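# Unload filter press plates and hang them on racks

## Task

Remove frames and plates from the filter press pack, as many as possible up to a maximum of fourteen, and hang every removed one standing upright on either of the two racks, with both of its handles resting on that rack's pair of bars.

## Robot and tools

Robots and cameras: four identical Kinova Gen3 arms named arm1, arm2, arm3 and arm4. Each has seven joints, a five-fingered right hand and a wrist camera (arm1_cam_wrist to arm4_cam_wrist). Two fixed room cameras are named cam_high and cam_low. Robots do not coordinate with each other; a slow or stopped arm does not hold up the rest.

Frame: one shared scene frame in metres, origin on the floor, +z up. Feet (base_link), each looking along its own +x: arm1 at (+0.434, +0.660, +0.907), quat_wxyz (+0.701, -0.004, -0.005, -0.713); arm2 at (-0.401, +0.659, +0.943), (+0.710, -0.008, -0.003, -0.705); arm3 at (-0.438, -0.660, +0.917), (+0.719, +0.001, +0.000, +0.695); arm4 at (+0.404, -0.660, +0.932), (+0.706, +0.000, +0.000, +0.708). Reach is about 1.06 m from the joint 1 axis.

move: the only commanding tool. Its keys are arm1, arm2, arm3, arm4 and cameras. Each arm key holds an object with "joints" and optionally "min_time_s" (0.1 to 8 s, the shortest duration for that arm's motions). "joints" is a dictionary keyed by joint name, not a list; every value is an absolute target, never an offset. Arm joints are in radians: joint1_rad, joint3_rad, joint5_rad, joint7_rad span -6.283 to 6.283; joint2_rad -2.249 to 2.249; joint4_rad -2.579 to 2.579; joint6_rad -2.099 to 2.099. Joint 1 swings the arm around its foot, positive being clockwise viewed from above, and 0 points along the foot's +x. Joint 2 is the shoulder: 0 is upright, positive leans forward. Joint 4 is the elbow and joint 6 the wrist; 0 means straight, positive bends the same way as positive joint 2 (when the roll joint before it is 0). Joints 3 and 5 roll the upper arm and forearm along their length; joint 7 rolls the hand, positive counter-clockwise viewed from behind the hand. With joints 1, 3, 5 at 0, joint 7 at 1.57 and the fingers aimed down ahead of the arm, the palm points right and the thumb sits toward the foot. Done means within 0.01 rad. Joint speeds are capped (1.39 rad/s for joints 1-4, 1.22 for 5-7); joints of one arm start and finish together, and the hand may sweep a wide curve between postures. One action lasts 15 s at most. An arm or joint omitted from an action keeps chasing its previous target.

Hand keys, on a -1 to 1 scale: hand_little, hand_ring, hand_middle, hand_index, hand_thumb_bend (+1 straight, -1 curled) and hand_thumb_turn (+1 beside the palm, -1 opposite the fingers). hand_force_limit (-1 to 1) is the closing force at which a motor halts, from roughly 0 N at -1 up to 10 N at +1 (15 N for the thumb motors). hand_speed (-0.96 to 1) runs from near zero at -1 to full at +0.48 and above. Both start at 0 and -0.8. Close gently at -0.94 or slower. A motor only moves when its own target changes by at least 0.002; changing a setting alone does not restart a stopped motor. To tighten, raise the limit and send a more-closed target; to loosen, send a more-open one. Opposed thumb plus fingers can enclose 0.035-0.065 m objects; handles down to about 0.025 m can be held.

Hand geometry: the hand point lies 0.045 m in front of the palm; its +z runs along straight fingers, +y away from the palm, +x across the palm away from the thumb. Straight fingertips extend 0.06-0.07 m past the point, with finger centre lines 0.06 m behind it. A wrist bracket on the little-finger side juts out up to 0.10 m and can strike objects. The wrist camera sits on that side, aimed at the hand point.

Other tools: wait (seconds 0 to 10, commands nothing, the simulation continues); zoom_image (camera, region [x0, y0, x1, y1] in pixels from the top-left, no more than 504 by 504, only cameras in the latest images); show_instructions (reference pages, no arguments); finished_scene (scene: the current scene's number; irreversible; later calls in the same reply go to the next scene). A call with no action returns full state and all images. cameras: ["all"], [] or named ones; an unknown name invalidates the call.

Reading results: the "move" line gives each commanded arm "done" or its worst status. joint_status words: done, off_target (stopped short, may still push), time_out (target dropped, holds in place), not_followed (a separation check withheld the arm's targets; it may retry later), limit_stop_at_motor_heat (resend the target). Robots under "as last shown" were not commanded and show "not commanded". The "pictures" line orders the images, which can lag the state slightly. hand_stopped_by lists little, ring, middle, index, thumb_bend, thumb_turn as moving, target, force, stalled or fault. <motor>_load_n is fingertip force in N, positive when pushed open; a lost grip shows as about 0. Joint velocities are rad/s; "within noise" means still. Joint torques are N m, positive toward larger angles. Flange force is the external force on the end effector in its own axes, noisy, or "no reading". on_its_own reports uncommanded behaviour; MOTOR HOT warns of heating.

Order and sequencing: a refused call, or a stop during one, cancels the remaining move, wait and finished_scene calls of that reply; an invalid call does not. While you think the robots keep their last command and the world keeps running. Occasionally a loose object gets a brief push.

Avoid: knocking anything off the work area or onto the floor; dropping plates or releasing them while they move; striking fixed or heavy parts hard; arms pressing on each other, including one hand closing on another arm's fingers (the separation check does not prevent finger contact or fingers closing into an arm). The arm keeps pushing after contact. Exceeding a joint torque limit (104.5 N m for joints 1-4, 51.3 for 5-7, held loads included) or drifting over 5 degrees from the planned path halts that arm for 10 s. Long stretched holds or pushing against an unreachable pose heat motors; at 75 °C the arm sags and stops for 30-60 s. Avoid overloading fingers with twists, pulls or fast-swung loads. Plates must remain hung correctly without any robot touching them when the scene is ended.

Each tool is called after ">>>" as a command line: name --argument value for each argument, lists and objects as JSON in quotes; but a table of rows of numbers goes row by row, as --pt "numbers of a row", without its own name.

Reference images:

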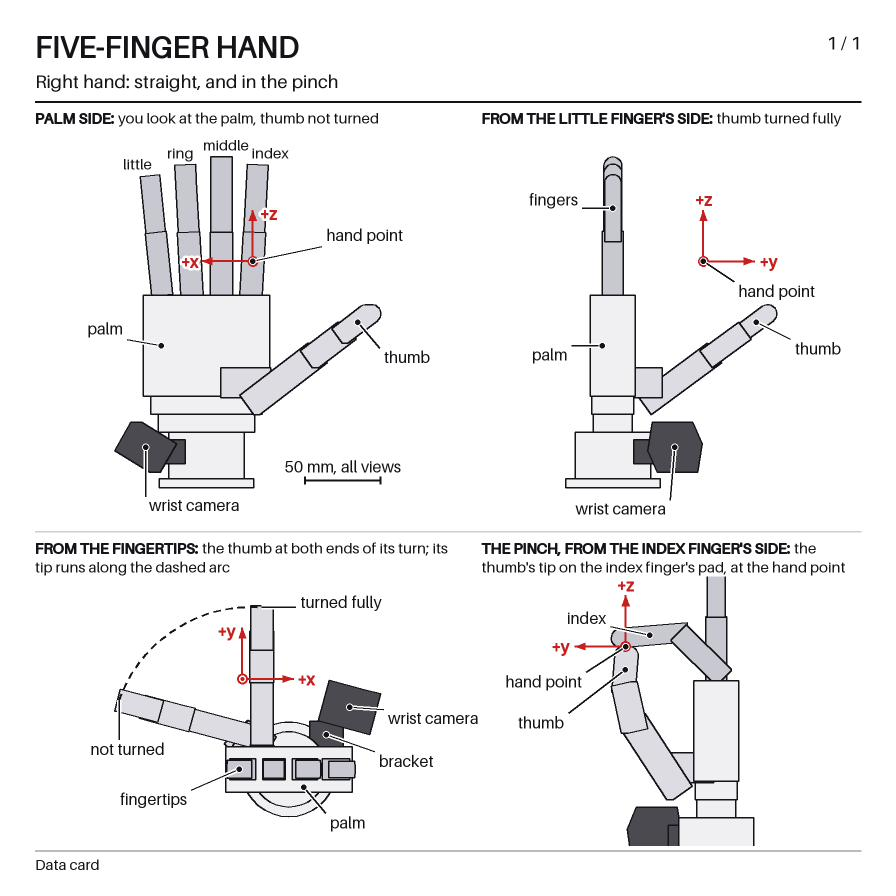

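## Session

>>> move --cameras '["all"]'

>>> zoom_image --camera "cam_high" --region '[340, 130, 570, 450]'

>>> zoom_image --camera "cam_low" --region '[260, 160, 640, 420]'

Scene clock: 0.00 s.
Joint torques (N m): no reading
Flange force (N): no reading
Joint velocities: within noise
arm1.joint_positions: joint1_rad=-0.351 joint2_rad=-0.491 joint3_rad=-0.051 joint4_rad=+1.567 joint5_rad=-0.009 joint6_rad=+1.988 joint7_rad=-1.795 hand_little=+1.000 hand_ring=+1.000 hand_middle=+1.000 hand_index=+1.000 hand_thumb_turn=+1.000 hand_thumb_bend=+1.000 hand_force_limit=+0.000 hand_speed=-0.800
arm1.joint_status: not commanded
arm1.hand_stopped_by: target,target,target,target,target,target
arm1.little_load_n: 0.0
arm1.ring_load_n: 0.0
arm1.middle_load_n: 0.0
arm1.index_load_n: 0.0
arm1.thumb_bend_load_n: 0.0
arm1.thumb_turn_load_n: 0.0
arm1.hand: x=+0.5193 y=+0.5441 z=+1.3957 quat_wxyz=(-0.035, -0.647, -0.761, +0.030) (m; scene frame)
arm2.joint_positions: joint1_rad=-0.168 joint2_rad=-0.458 joint3_rad=-0.060 joint4_rad=+1.570 joint5_rad=+0.009 joint6_rad=+2.041 joint7_rad=-2.084 hand_little=+1.000 hand_ring=+1.000 hand_middle=+1.000 hand_index=+1.000 hand_thumb_turn=+1.000 hand_thumb_bend=+1.000 hand_force_limit=+0.000 hand_speed=-0.800
arm2.joint_status: not commanded
arm2.hand_stopped_by: target,target,target,target,target,target
arm2.little_load_n: 0.0
arm2.ring_load_n: 0.0
arm2.middle_load_n: 0.0
arm2.index_load_n: 0.0
arm2.thumb_bend_load_n: 0.0
arm2.thumb_turn_load_n: 0.0
arm2.hand: x=-0.3496 y=+0.5254 z=+1.4228 quat_wxyz=(+0.009, -0.801, -0.598, +0.021) (m; scene frame)
arm3.joint_positions: joint1_rad=+0.421 joint2_rad=-0.464 joint3_rad=-0.045 joint4_rad=+1.550 joint5_rad=-0.063 joint6_rad=+1.936 joint7_rad=-1.811 hand_little=+1.000 hand_ring=+1.000 hand_middle=+1.000 hand_index=+1.000 hand_thumb_turn=+1.000 hand_thumb_bend=+1.000 hand_force_limit=+0.000 hand_speed=-0.800
arm3.joint_status: not commanded
arm3.hand_stopped_by: target,target,target,target,target,target
arm3.little_load_n: 0.0
arm3.ring_load_n: 0.0
arm3.middle_load_n: 0.0
arm3.index_load_n: 0.0
arm3.thumb_bend_load_n: 0.0
arm3.thumb_turn_load_n: 0.0
arm3.hand: x=-0.4151 y=-0.4849 z=+1.4130 quat_wxyz=(-0.034, +0.454, -0.889, -0.054) (m; scene frame)
arm4.joint_positions: joint1_rad=-0.148 joint2_rad=-0.443 joint3_rad=-0.040 joint4_rad=+1.412 joint5_rad=-0.061 joint6_rad=+1.935 joint7_rad=-2.090 hand_little=+1.000 hand_ring=+1.000 hand_middle=+1.000 hand_index=+1.000 hand_thumb_turn=+1.000 hand_thumb_bend=+1.000 hand_force_limit=+0.000 hand_speed=-0.800
arm4.joint_status: not commanded
arm4.hand_stopped_by: target,target,target,target,target,target
arm4.little_load_n: 0.0
arm4.ring_load_n: 0.0
arm4.middle_load_n: 0.0
arm4.index_load_n: 0.0
arm4.thumb_bend_load_n: 0.0
arm4.thumb_turn_load_n: 0.0
arm4.hand: x=+0.3299 y=-0.4625 z=+1.4767 quat_wxyz=(-0.033, +0.589, -0.799, -0.115) (m; scene frame)
pictures: arm1_cam_wrist, arm2_cam_wrist, arm3_cam_wrist, arm4_cam_wrist, cam_high, cam_low
Images, in order (width x height): arm1_cam_wrist 672x504, arm2_cam_wrist 672x504, arm3_cam_wrist 672x504, arm4_cam_wrist 672x504, cam_high 896x504, cam_low 896x504.

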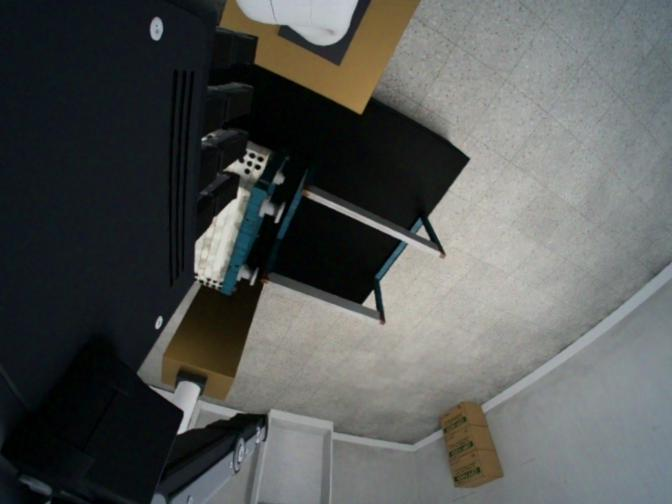

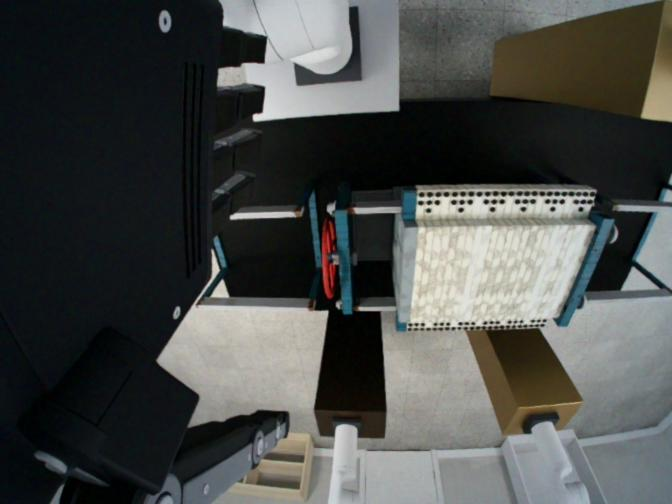

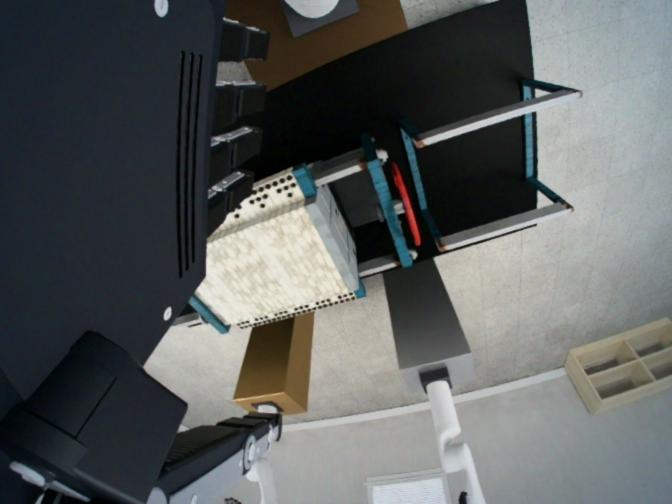

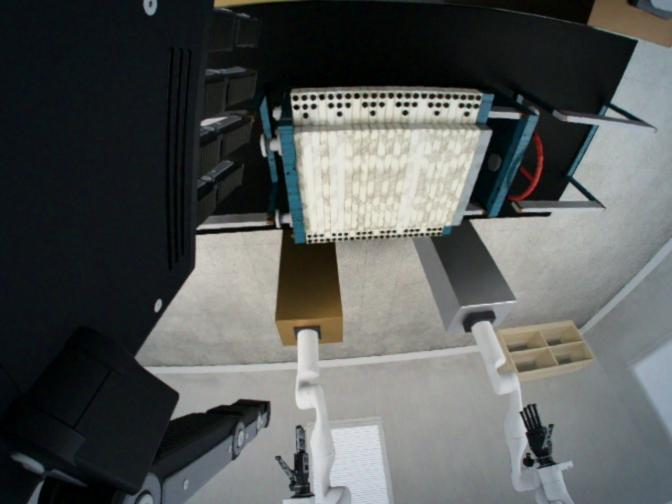

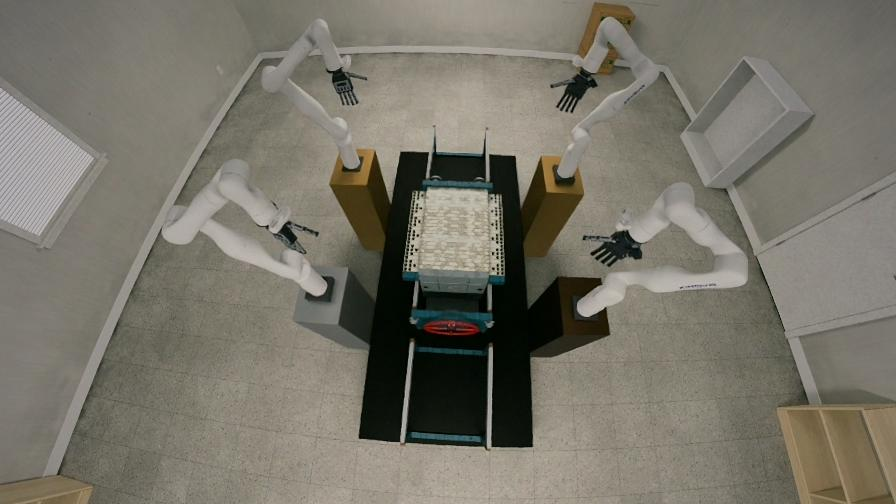

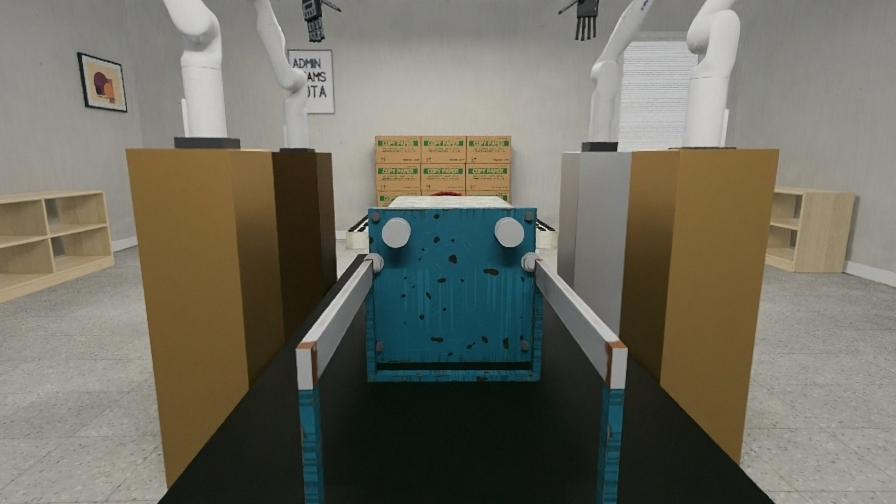

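Scaled by 1.575 from the camera's 896x504 image, which has a finer 1280x720 frame.

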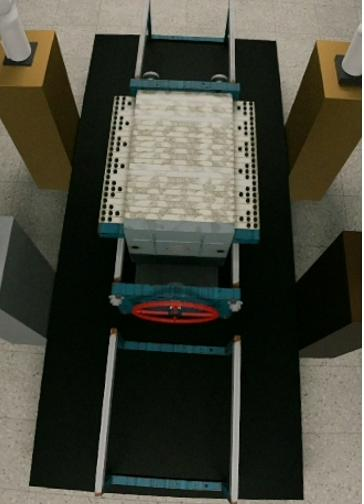

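Scaled by 1.326 from the camera's 896x504 image, which has a finer 1280x720 frame.

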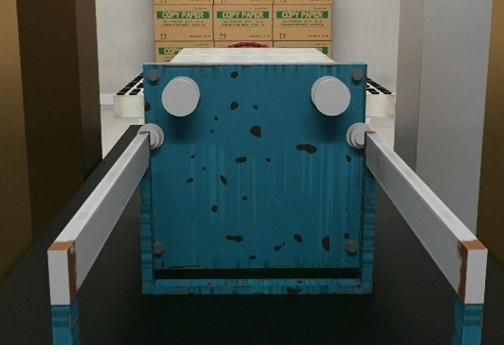

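>>> move --arm1 '{"joints":{"joint1_rad":0.0527,"joint2_rad":0.966,"joint3_rad":0,"joint4_rad":2.2182,"joint5_rad":0,"joint6_rad":-0.0426,"joint7_rad":-3.3338,"hand_speed":-0.2},"min_time_s":2.8}' --arm2 '{"joints":{"joint1_rad":-0.7882,"joint2_rad":1.0789,"joint3_rad":0,"joint4_rad":1.8772,"joint5_rad":0,"joint6_rad":0.1855,"joint7_rad":-3.9369,"hand_speed":-0.2},"min_time_s":2.8}' --arm3 '{"joints":{"joint1_rad":0.6668,"joint2_rad":1.0349,"joint3_rad":0,"joint4_rad":1.7567,"joint5_rad":0,"joint6_rad":0.3499,"joint7_rad":-2.7028,"hand_speed":-0.2},"min_time_s":2.8}' --arm4 '{"joints":{"joint1_rad":-0.1354,"joint2_rad":1.0253,"joint3_rad":0,"joint4_rad":2.2061,"joint5_rad":0,"joint6_rad":-0.0899,"joint7_rad":-3.2798,"hand_speed":-0.2},"min_time_s":2.8}' --cameras '["all"]'

>>> zoom_image --camera "cam_high" --region '[380, 150, 540, 310]'

Scene clock: 13.17 s.
Joint torques (N m): arm1=[2.04 -14.99 0 1.33 -0.4 0.17 0.04] | arm2=[0.41 -18.42 0.22 -1.94 -0.03 0.14 0.07] | arm3=[0.58 -19.21 0 -2.53 -0.02 0.1 -0.23] | arm4=[1.2 -16.73 1.63 0.92 -0.23 -0.11 -0.07]
Flange force (N): arm1=[5.9 1.9 0.9] | arm2=[-0.9 -1.5 0.0] | arm3=[0.6 1.0 0.1] | arm4=[3.2 0.2 2.9]
move: arm1 done; arm2 done; arm3 done; arm4 done
Joint velocities: within noise
arm1.joint_positions: joint1_rad=+0.053 joint2_rad=+0.966 joint3_rad=+0.000 joint4_rad=+2.218 joint5_rad=+0.000 joint6_rad=-0.043 joint7_rad=-3.334 hand_little=+1.000 hand_ring=+1.000 hand_middle=+1.000 hand_index=+1.000 hand_thumb_turn=+1.000 hand_thumb_bend=+1.000 hand_force_limit=+0.000 hand_speed=-0.200
arm1.joint_status: all done
arm1.hand_stopped_by: target,target,target,target,target,target
arm1.little_load_n: 0.0
arm1.ring_load_n: 0.0
arm1.middle_load_n: 0.0
arm1.index_load_n: 0.0
arm1.thumb_bend_load_n: 0.0
arm1.thumb_turn_load_n: 0.0
arm1.hand: x=+0.3409 y=+0.2784 z=+0.8002 quat_wxyz=(-0.007, -0.991, +0.130, -0.002) (m; scene frame)
arm2.joint_positions: joint1_rad=-0.788 joint2_rad=+1.079 joint3_rad=+0.000 joint4_rad=+1.877 joint5_rad=+0.000 joint6_rad=+0.185 joint7_rad=-3.937 hand_little=+1.000 hand_ring=+1.000 hand_middle=+1.000 hand_index=+1.000 hand_thumb_turn=+1.000 hand_thumb_bend=+1.000 hand_force_limit=+0.000 hand_speed=-0.200
arm2.joint_status: all done
arm2.hand_stopped_by: target,target,target,target,target,target
arm2.little_load_n: 0.0
arm2.ring_load_n: 0.0
arm2.middle_load_n: 0.0
arm2.index_load_n: 0.0
arm2.thumb_bend_load_n: 0.0
arm2.thumb_turn_load_n: 0.0
arm2.hand: x=-0.1446 y=+0.2785 z=+0.7997 quat_wxyz=(-0.008, -1.000, +0.000, +0.004) (m; scene frame)
arm3.joint_positions: joint1_rad=+0.667 joint2_rad=+1.035 joint3_rad=+0.000 joint4_rad=+1.757 joint5_rad=+0.000 joint6_rad=+0.350 joint7_rad=-2.703 hand_little=+1.000 hand_ring=+1.000 hand_middle=+1.000 hand_index=+1.000 hand_thumb_turn=+1.000 hand_thumb_bend=+1.000 hand_force_limit=+0.000 hand_speed=-0.200
arm3.joint_status: all done
arm3.hand_stopped_by: target,target,target,target,target,target
arm3.little_load_n: 0.0
arm3.ring_load_n: 0.0
arm3.middle_load_n: 0.0
arm3.index_load_n: 0.0
arm3.thumb_bend_load_n: -0.5
arm3.thumb_turn_load_n: 0.0
arm3.hand: x=-0.0705 y=-0.2669 z=+0.8001 quat_wxyz=(+0.000, -0.131, -0.991, -0.001) (m; scene frame)
arm4.joint_positions: joint1_rad=-0.135 joint2_rad=+1.025 joint3_rad=+0.000 joint4_rad=+2.206 joint5_rad=+0.000 joint6_rad=-0.090 joint7_rad=-3.280 hand_little=+1.000 hand_ring=+1.000 hand_middle=+1.000 hand_index=+1.000 hand_thumb_turn=+1.000 hand_thumb_bend=+1.000 hand_force_limit=+0.000 hand_speed=-0.200
arm4.joint_status: all done
arm4.hand_stopped_by: target,target,target,target,target,target
arm4.little_load_n: 0.0
arm4.ring_load_n: 0.0
arm4.middle_load_n: 0.0
arm4.index_load_n: 0.0
arm4.thumb_bend_load_n: 0.0
arm4.thumb_turn_load_n: 0.0
arm4.hand: x=+0.4142 y=-0.2678 z=+0.8001 quat_wxyz=(+0.000, +0.000, -1.000, +0.000) (m; scene frame)
pictures: arm1_cam_wrist, arm2_cam_wrist, arm3_cam_wrist, arm4_cam_wrist, cam_high, cam_low
Images, in order (width x height): arm1_cam_wrist 672x504, arm2_cam_wrist 672x504, arm3_cam_wrist 672x504, arm4_cam_wrist 672x504, cam_high 896x504, cam_low 896x504.

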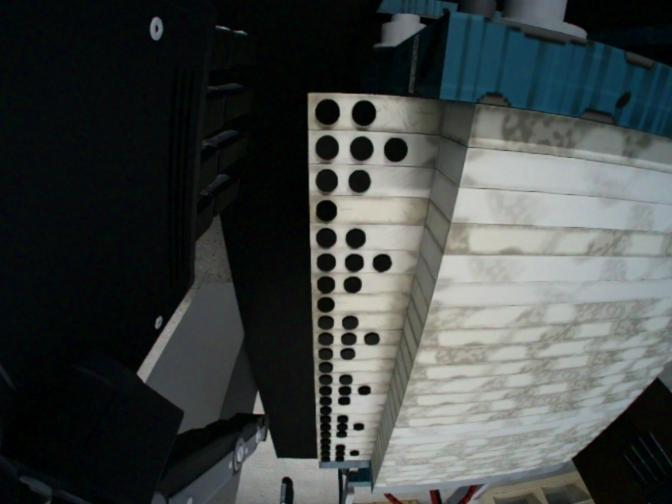

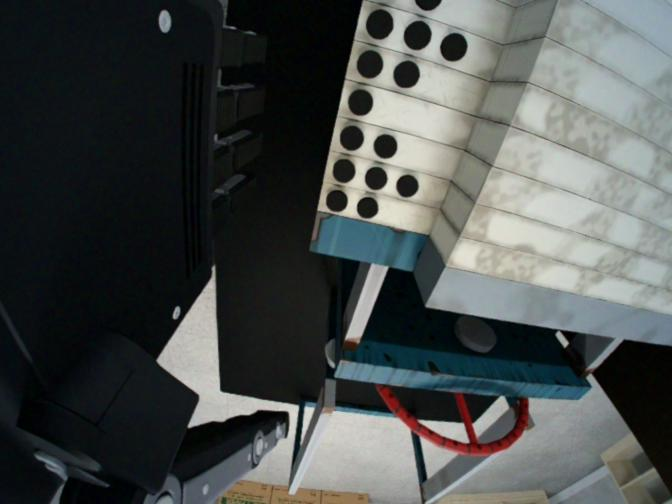

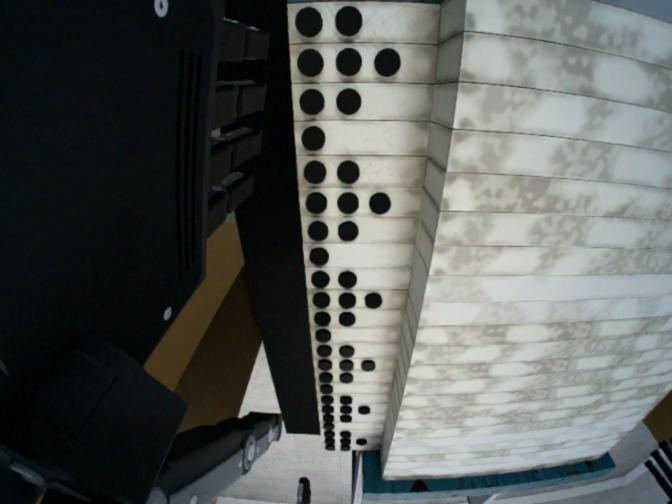

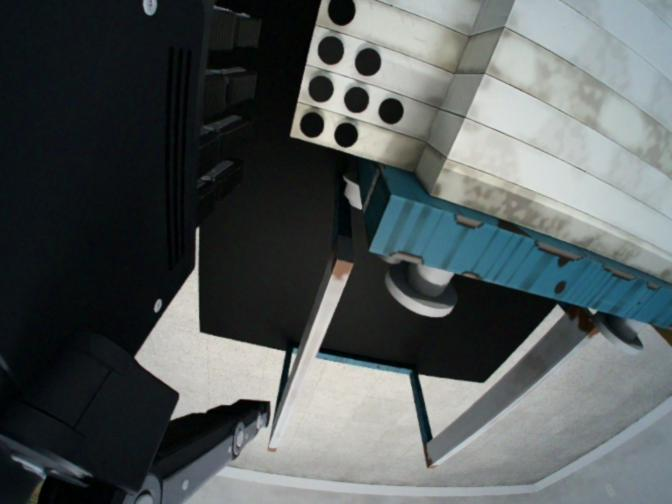

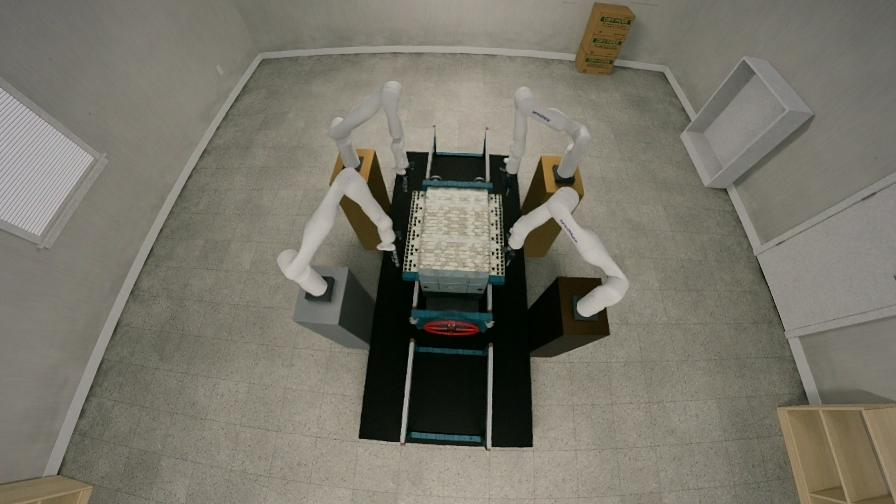

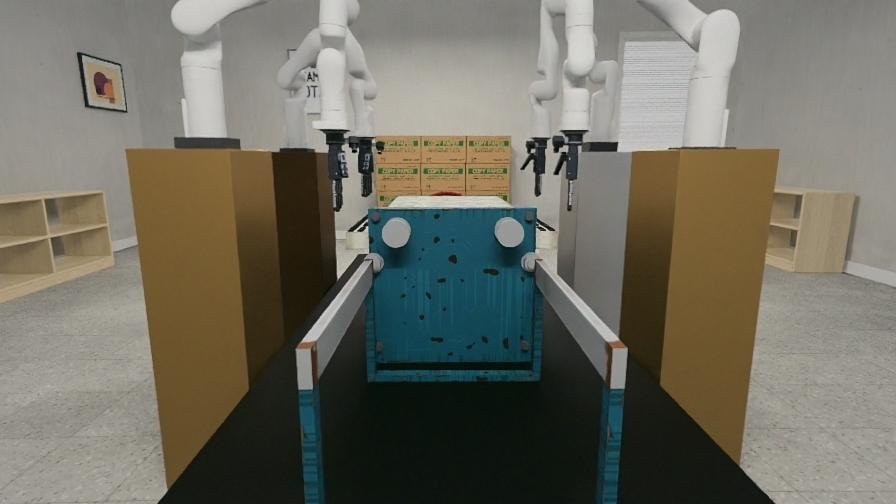

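Scaled by 3.150 from the camera's 896x504 image, which has a finer 1280x720 frame.

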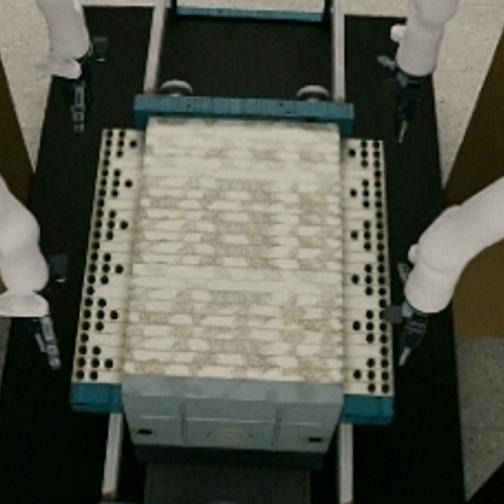

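>>> zoom_image --camera "arm3_cam_wrist" --region '[270, 0, 470, 120]'

>>> zoom_image --camera "arm1_cam_wrist" --region '[290, 60, 490, 200]'

>>> zoom_image --camera "arm2_cam_wrist" --region '[290, 140, 490, 300]'

>>> zoom_image --camera "arm4_cam_wrist" --region '[270, 60, 470, 240]'

Scaled by 2.520 from the camera's 672x504 image, which has a finer 960x720 frame.

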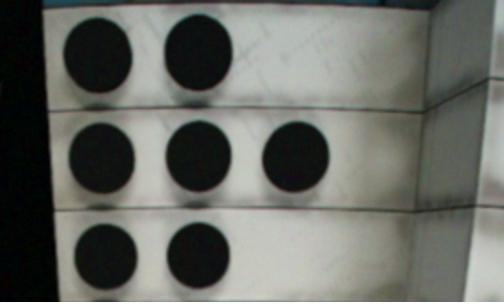

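Scaled by 2.520 from the camera's 672x504 image, which has a finer 960x720 frame.

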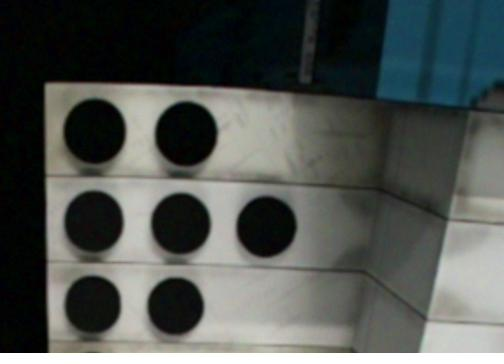

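Scaled by 2.520 from the camera's 672x504 image, which has a finer 960x720 frame.

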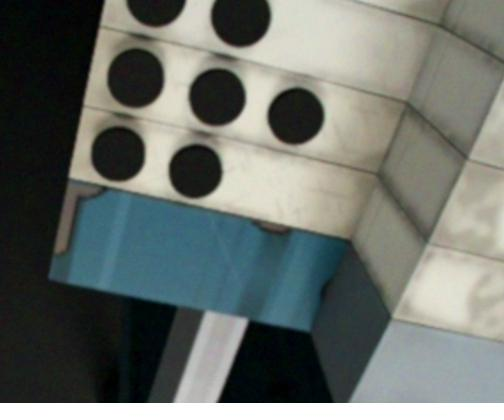

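Scaled by 2.520 from the camera's 672x504 image, which has a finer 960x720 frame.

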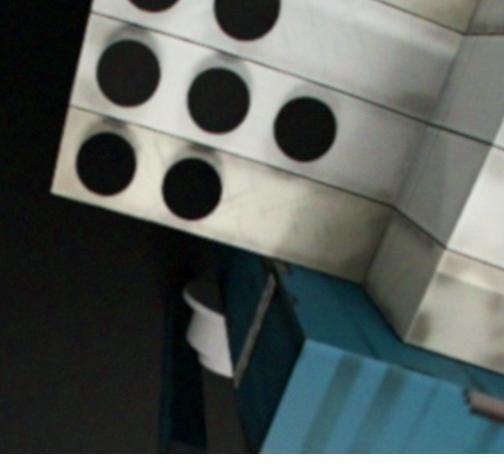

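>>> move --arm1 '{"joints":{"joint1_rad":0.1234,"joint2_rad":1.249,"joint4_rad":2.096,"joint6_rad":-0.2034,"joint7_rad":-3.2631},"min_time_s":1.5}' --arm4 '{"joints":{"joint1_rad":-0.205,"joint2_rad":1.3034,"joint4_rad":2.0693,"joint6_rad":-0.231,"joint7_rad":-3.3494},"min_time_s":1.5}' --arm2 '{"joints":{"joint1_rad":-0.7583,"joint2_rad":1.3212,"joint4_rad":1.7976,"joint6_rad":0.0228,"joint7_rad":-3.907},"min_time_s":1.5}' --arm3 '{"joints":{"joint1_rad":0.6332,"joint2_rad":1.2593,"joint4_rad":1.7045,"joint6_rad":0.1778,"joint7_rad":-2.7363},"min_time_s":1.5}' --cameras '["arm1_cam_wrist","arm2_cam_wrist","arm3_cam_wrist","arm4_cam_wrist","cam_high"]'

Scene clock: 41.83 s.
Joint torques (N m): arm1=[2.04 -16.28 0.1 2.62 -0.4 0.23 0] | arm2=[0.52 -18.73 0.2 -0.71 0.04 0.17 0.1] | arm3=[0.66 -19.62 0.01 -1.23 -0.07 0.07 -0.24] | arm4=[1.17 -17.69 1.71 2.06 -0.2 -0.08 -0.1]
Flange force (N): arm1=[5.0 1.9 2.0] | arm2=[-0.8 -2.0 -0.7] | arm3=[0.9 0.9 0.2] | arm4=[3.1 -0.5 2.8]
move: arm1 done; arm2 done; arm3 done; arm4 done
Joint velocities: within noise
arm1.joint_positions: joint1_rad=+0.123 joint2_rad=+1.249 joint3_rad=+0.000 joint4_rad=+2.096 joint5_rad=+0.000 joint6_rad=-0.203 joint7_rad=-3.263 hand_little=+1.000 hand_ring=+1.000 hand_middle=+1.000 hand_index=+1.000 hand_thumb_turn=+1.000 hand_thumb_bend=+1.000 hand_force_limit=+0.000 hand_speed=-0.200
arm1.joint_status: all done
arm1.hand_stopped_by: target,target,target,target,target,target
arm1.little_load_n: 0.0
arm1.ring_load_n: 0.0
arm1.middle_load_n: 0.0
arm1.index_load_n: 0.0
arm1.thumb_bend_load_n: 0.0
arm1.thumb_turn_load_n: 0.0
arm1.hand: x=+0.3174 y=+0.2783 z=+0.7002 quat_wxyz=(-0.007, -0.991, +0.130, -0.002) (m; scene frame)
arm2.joint_positions: joint1_rad=-0.758 joint2_rad=+1.321 joint3_rad=+0.000 joint4_rad=+1.798 joint5_rad=+0.000 joint6_rad=+0.023 joint7_rad=-3.907 hand_little=+1.000 hand_ring=+1.000 hand_middle=+1.000 hand_index=+1.000 hand_thumb_turn=+1.000 hand_thumb_bend=+1.000 hand_force_limit=+0.000 hand_speed=-0.200
arm2.joint_status: all done
arm2.hand_stopped_by: target,target,target,target,target,target
arm2.little_load_n: 0.0
arm2.ring_load_n: 0.0
arm2.middle_load_n: 0.0
arm2.index_load_n: 0.0
arm2.thumb_bend_load_n: 0.0
arm2.thumb_turn_load_n: 0.0
arm2.hand: x=-0.1647 y=+0.2785 z=+0.6998 quat_wxyz=(-0.008, -1.000, +0.000, +0.004) (m; scene frame)
arm3.joint_positions: joint1_rad=+0.633 joint2_rad=+1.259 joint3_rad=+0.000 joint4_rad=+1.705 joint5_rad=+0.000 joint6_rad=+0.178 joint7_rad=-2.736 hand_little=+1.000 hand_ring=+1.000 hand_middle=+1.000 hand_index=+1.000 hand_thumb_turn=+1.000 hand_thumb_bend=+1.000 hand_force_limit=+0.000 hand_speed=-0.200
arm3.joint_status: all done
arm3.hand_stopped_by: target,target,target,target,target,target
arm3.little_load_n: 0.0
arm3.ring_load_n: 0.0
arm3.middle_load_n: 0.0
arm3.index_load_n: 0.0
arm3.thumb_bend_load_n: 0.0
arm3.thumb_turn_load_n: 0.0
arm3.hand: x=-0.0906 y=-0.2668 z=+0.7001 quat_wxyz=(+0.000, -0.131, -0.991, -0.001) (m; scene frame)
arm4.joint_positions: joint1_rad=-0.205 joint2_rad=+1.303 joint3_rad=+0.000 joint4_rad=+2.069 joint5_rad=+0.000 joint6_rad=-0.231 joint7_rad=-3.349 hand_little=+1.000 hand_ring=+1.000 hand_middle=+1.000 hand_index=+1.000 hand_thumb_turn=+1.000 hand_thumb_bend=+1.000 hand_force_limit=+0.000 hand_speed=-0.200
arm4.joint_status: all done
arm4.hand_stopped_by: target,target,target,target,target,target
arm4.little_load_n: 0.0
arm4.ring_load_n: 0.0
arm4.middle_load_n: 0.0
arm4.index_load_n: 0.0
arm4.thumb_bend_load_n: 0.0
arm4.thumb_turn_load_n: 0.0
arm4.hand: x=+0.3907 y=-0.2678 z=+0.7000 quat_wxyz=(+0.000, +0.000, -1.000, +0.000) (m; scene frame)
pictures: arm1_cam_wrist, arm2_cam_wrist, arm3_cam_wrist, arm4_cam_wrist, cam_high
Images, in order (width x height): arm1_cam_wrist 672x504, arm2_cam_wrist 672x504, arm3_cam_wrist 672x504, arm4_cam_wrist 672x504, cam_high 896x504.

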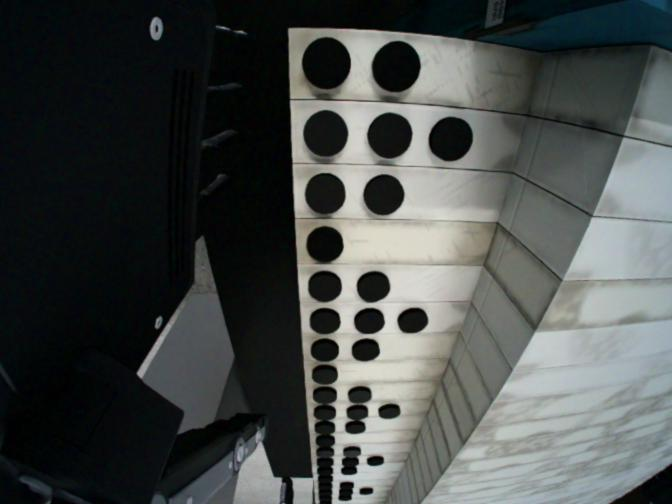

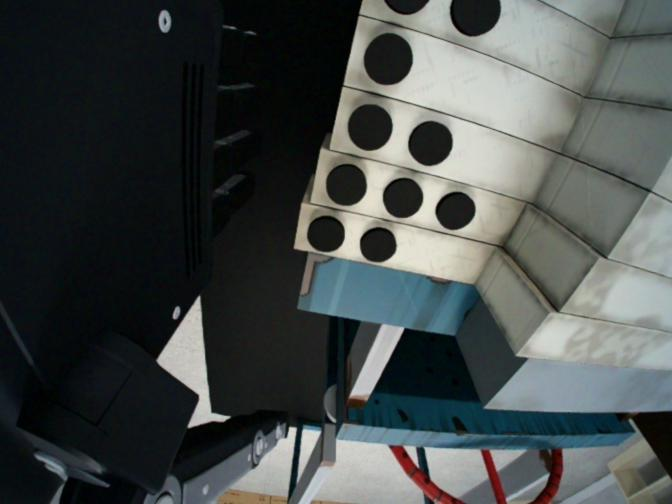

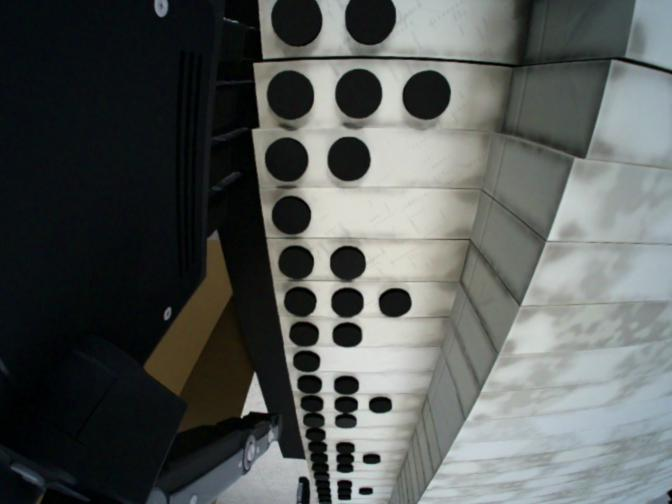

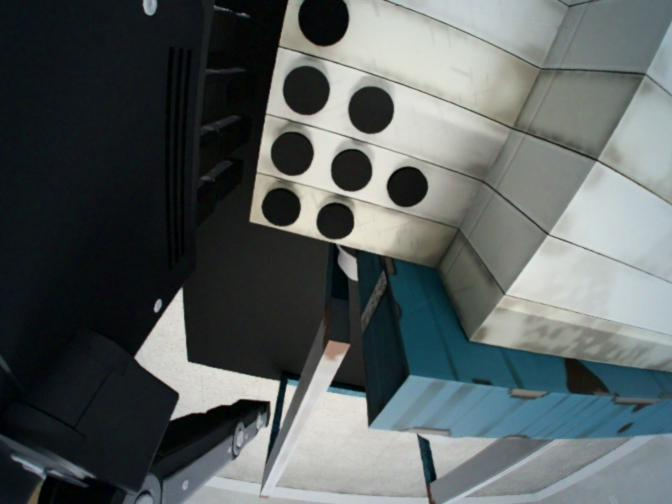

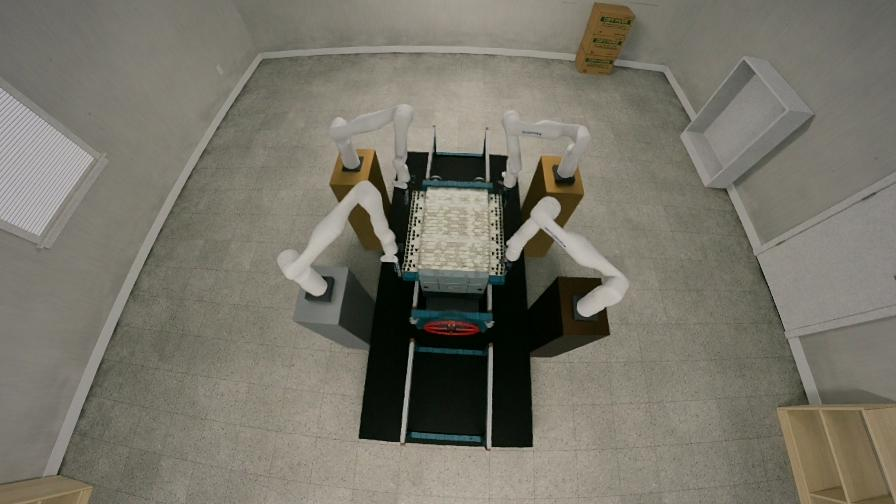

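>>> move --arm1 '{"joints":{"joint1_rad":0.1241,"joint2_rad":1.4356,"joint4_rad":1.9702,"joint6_rad":-0.2642,"joint7_rad":-3.2625},"min_time_s":1.4}' --arm4 '{"joints":{"joint1_rad":-0.205,"joint2_rad":1.4858,"joint4_rad":1.931,"joint6_rad":-0.2752,"joint7_rad":-3.3494},"min_time_s":1.4}' --arm2 '{"joints":{"joint1_rad":-0.7611,"joint2_rad":1.4948,"joint4_rad":1.6634,"joint6_rad":-0.0165,"joint7_rad":-3.9098},"min_time_s":1.4}' --arm3 '{"joints":{"joint1_rad":0.6373,"joint2_rad":1.4286,"joint4_rad":1.594,"joint6_rad":0.119,"joint7_rad":-2.7322},"min_time_s":1.4}' --cameras '["arm1_cam_wrist","arm2_cam_wrist","arm3_cam_wrist","arm4_cam_wrist"]'

Scene clock: 48.63 s.
Joint torques (N m): arm1=[2.1 -16.63 0.05 3.08 -0.36 0.19 0.05] | arm2=[0.95 -22.08 2.05 -4.32 0.69 -1.72 0.78] | arm3=[-1.87 49.04 -0.23 -56.24 -3.07 -33.77 -3.88] | arm4=[1.17 -17.97 1.72 2.34 -0.21 -0.08 -0.11]
Flange force (N): arm1=[5.1 1.8 2.3] | arm2=[-3.1 -8.8 -2.5] | arm3=[35.7 -99.0 -281.2] | arm4=[3.0 -0.8 2.7]
move: arm1 done; arm2 done; arm3 time_out; arm4 done
TORQUE WARNING: arm3's joint6_rad reached its warning level (29.4 N m). A warning alone does not stop the arm.
Joint velocities: within noise
arm1.joint_positions: joint1_rad=+0.124 joint2_rad=+1.436 joint3_rad=+0.000 joint4_rad=+1.970 joint5_rad=+0.000 joint6_rad=-0.264 joint7_rad=-3.263 hand_little=+1.000 hand_ring=+1.000 hand_middle=+1.000 hand_index=+1.000 hand_thumb_turn=+1.000 hand_thumb_bend=+1.000 hand_force_limit=+0.000 hand_speed=-0.200
arm1.joint_status: all done
arm1.hand_stopped_by: target,target,target,target,target,target
arm1.little_load_n: 0.0
arm1.ring_load_n: 0.0
arm1.middle_load_n: 0.0
arm1.index_load_n: 0.0
arm1.thumb_bend_load_n: -0.5
arm1.thumb_turn_load_n: 0.0
arm1.hand: x=+0.3174 y=+0.2782 z=+0.6282 quat_wxyz=(-0.007, -0.991, +0.130, -0.002) (m; scene frame)
arm2.joint_positions: joint1_rad=-0.761 joint2_rad=+1.495 joint3_rad=+0.000 joint4_rad=+1.663 joint5_rad=+0.000 joint6_rad=-0.017 joint7_rad=-3.910 hand_little=+1.000 hand_ring=+1.000 hand_middle=+1.000 hand_index=+1.000 hand_thumb_turn=+1.000 hand_thumb_bend=+1.000 hand_force_limit=+0.000 hand_speed=-0.200
arm2.joint_status: all done
arm2.hand_stopped_by: target,target,target,target,target,target
arm2.little_load_n: 0.0
arm2.ring_load_n: 0.0
arm2.middle_load_n: -0.5
arm2.index_load_n: 0.0
arm2.thumb_bend_load_n: 0.5
arm2.thumb_turn_load_n: 1.0
arm2.hand: x=-0.1648 y=+0.2786 z=+0.6277 quat_wxyz=(-0.008, -1.000, +0.000, +0.004) (m; scene frame)
arm3.joint_positions: joint1_rad=+0.637 joint2_rad=+1.384 joint3_rad=+0.000 joint4_rad=+1.611 joint5_rad=+0.000 joint6_rad=+0.130 joint7_rad=-2.732 hand_little=+1.000 hand_ring=+1.000 hand_middle=+1.000 hand_index=+1.000 hand_thumb_turn=+1.000 hand_thumb_bend=+1.000 hand_force_limit=+0.000 hand_speed=-0.200
arm3.joint_status: joint2_rad time_out (moved +0.125 of +0.169); joint4_rad time_out (moved -0.093 of -0.111); joint6_rad time_out (moved -0.048 of -0.059); the others done
arm3.hand_stopped_by: target,target,target,target,target,target
arm3.little_load_n: 1.0
arm3.ring_load_n: 0.0
arm3.middle_load_n: 0.0
arm3.index_load_n: 0.0
arm3.thumb_bend_load_n: 0.0
arm3.thumb_turn_load_n: 0.0
arm3.hand: x=-0.0841 y=-0.2614 z=+0.6488 quat_wxyz=(-0.004, -0.131, -0.991, -0.008) (m; scene frame)
arm4.joint_positions: joint1_rad=-0.205 joint2_rad=+1.486 joint3_rad=+0.000 joint4_rad=+1.931 joint5_rad=+0.000 joint6_rad=-0.275 joint7_rad=-3.349 hand_little=+1.000 hand_ring=+1.000 hand_middle=+1.000 hand_index=+1.000 hand_thumb_turn=+1.000 hand_thumb_bend=+1.000 hand_force_limit=+0.000 hand_speed=-0.200
arm4.joint_status: all done
arm4.hand_stopped_by: target,target,target,target,target,target
arm4.little_load_n: 0.0
arm4.ring_load_n: 0.0
arm4.middle_load_n: -0.5
arm4.index_load_n: 0.0
arm4.thumb_bend_load_n: 0.0
arm4.thumb_turn_load_n: 0.0
arm4.hand: x=+0.3907 y=-0.2678 z=+0.6281 quat_wxyz=(+0.000, +0.000, -1.000, +0.000) (m; scene frame)
pictures: arm1_cam_wrist, arm2_cam_wrist, arm3_cam_wrist, arm4_cam_wrist
Images, in order (width x height): arm1_cam_wrist 672x504, arm2_cam_wrist 672x504, arm3_cam_wrist 672x504, arm4_cam_wrist 672x504.

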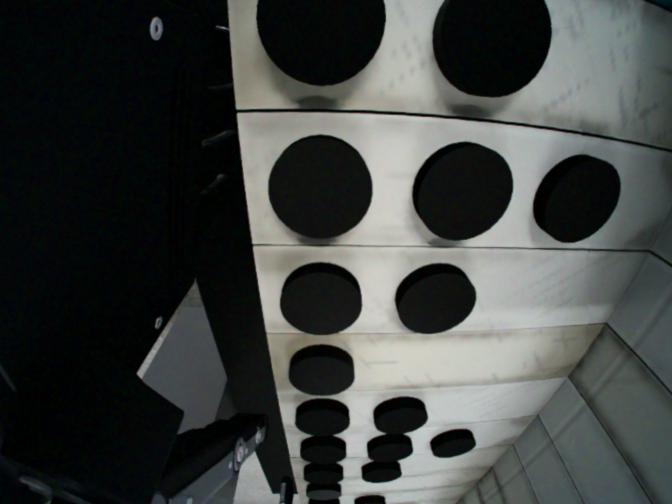

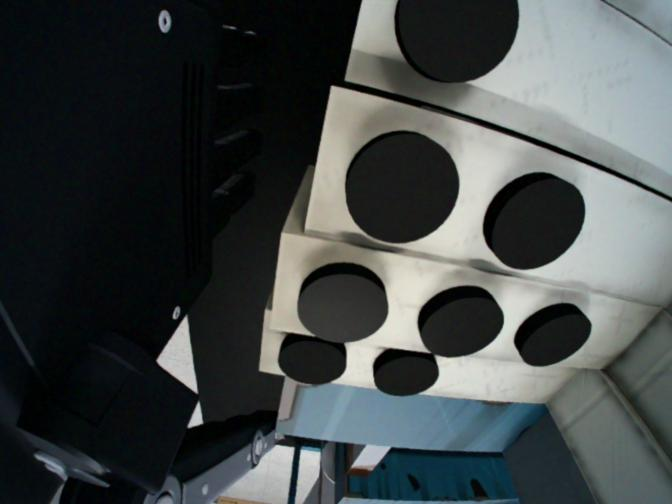

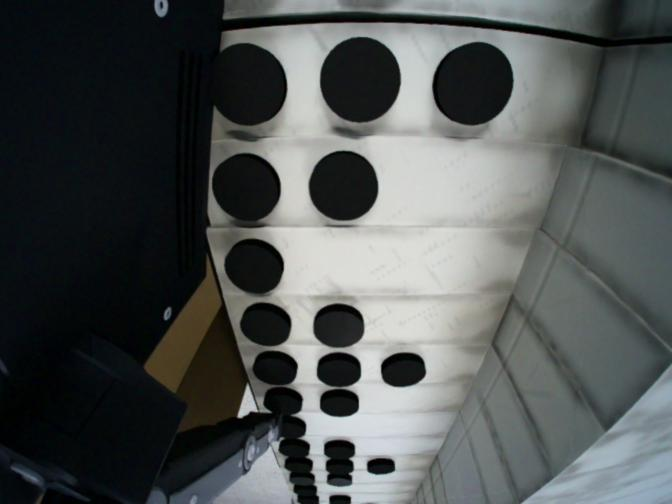

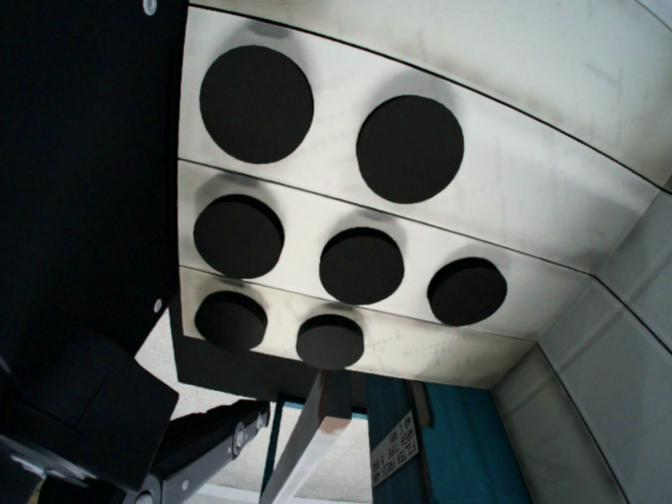

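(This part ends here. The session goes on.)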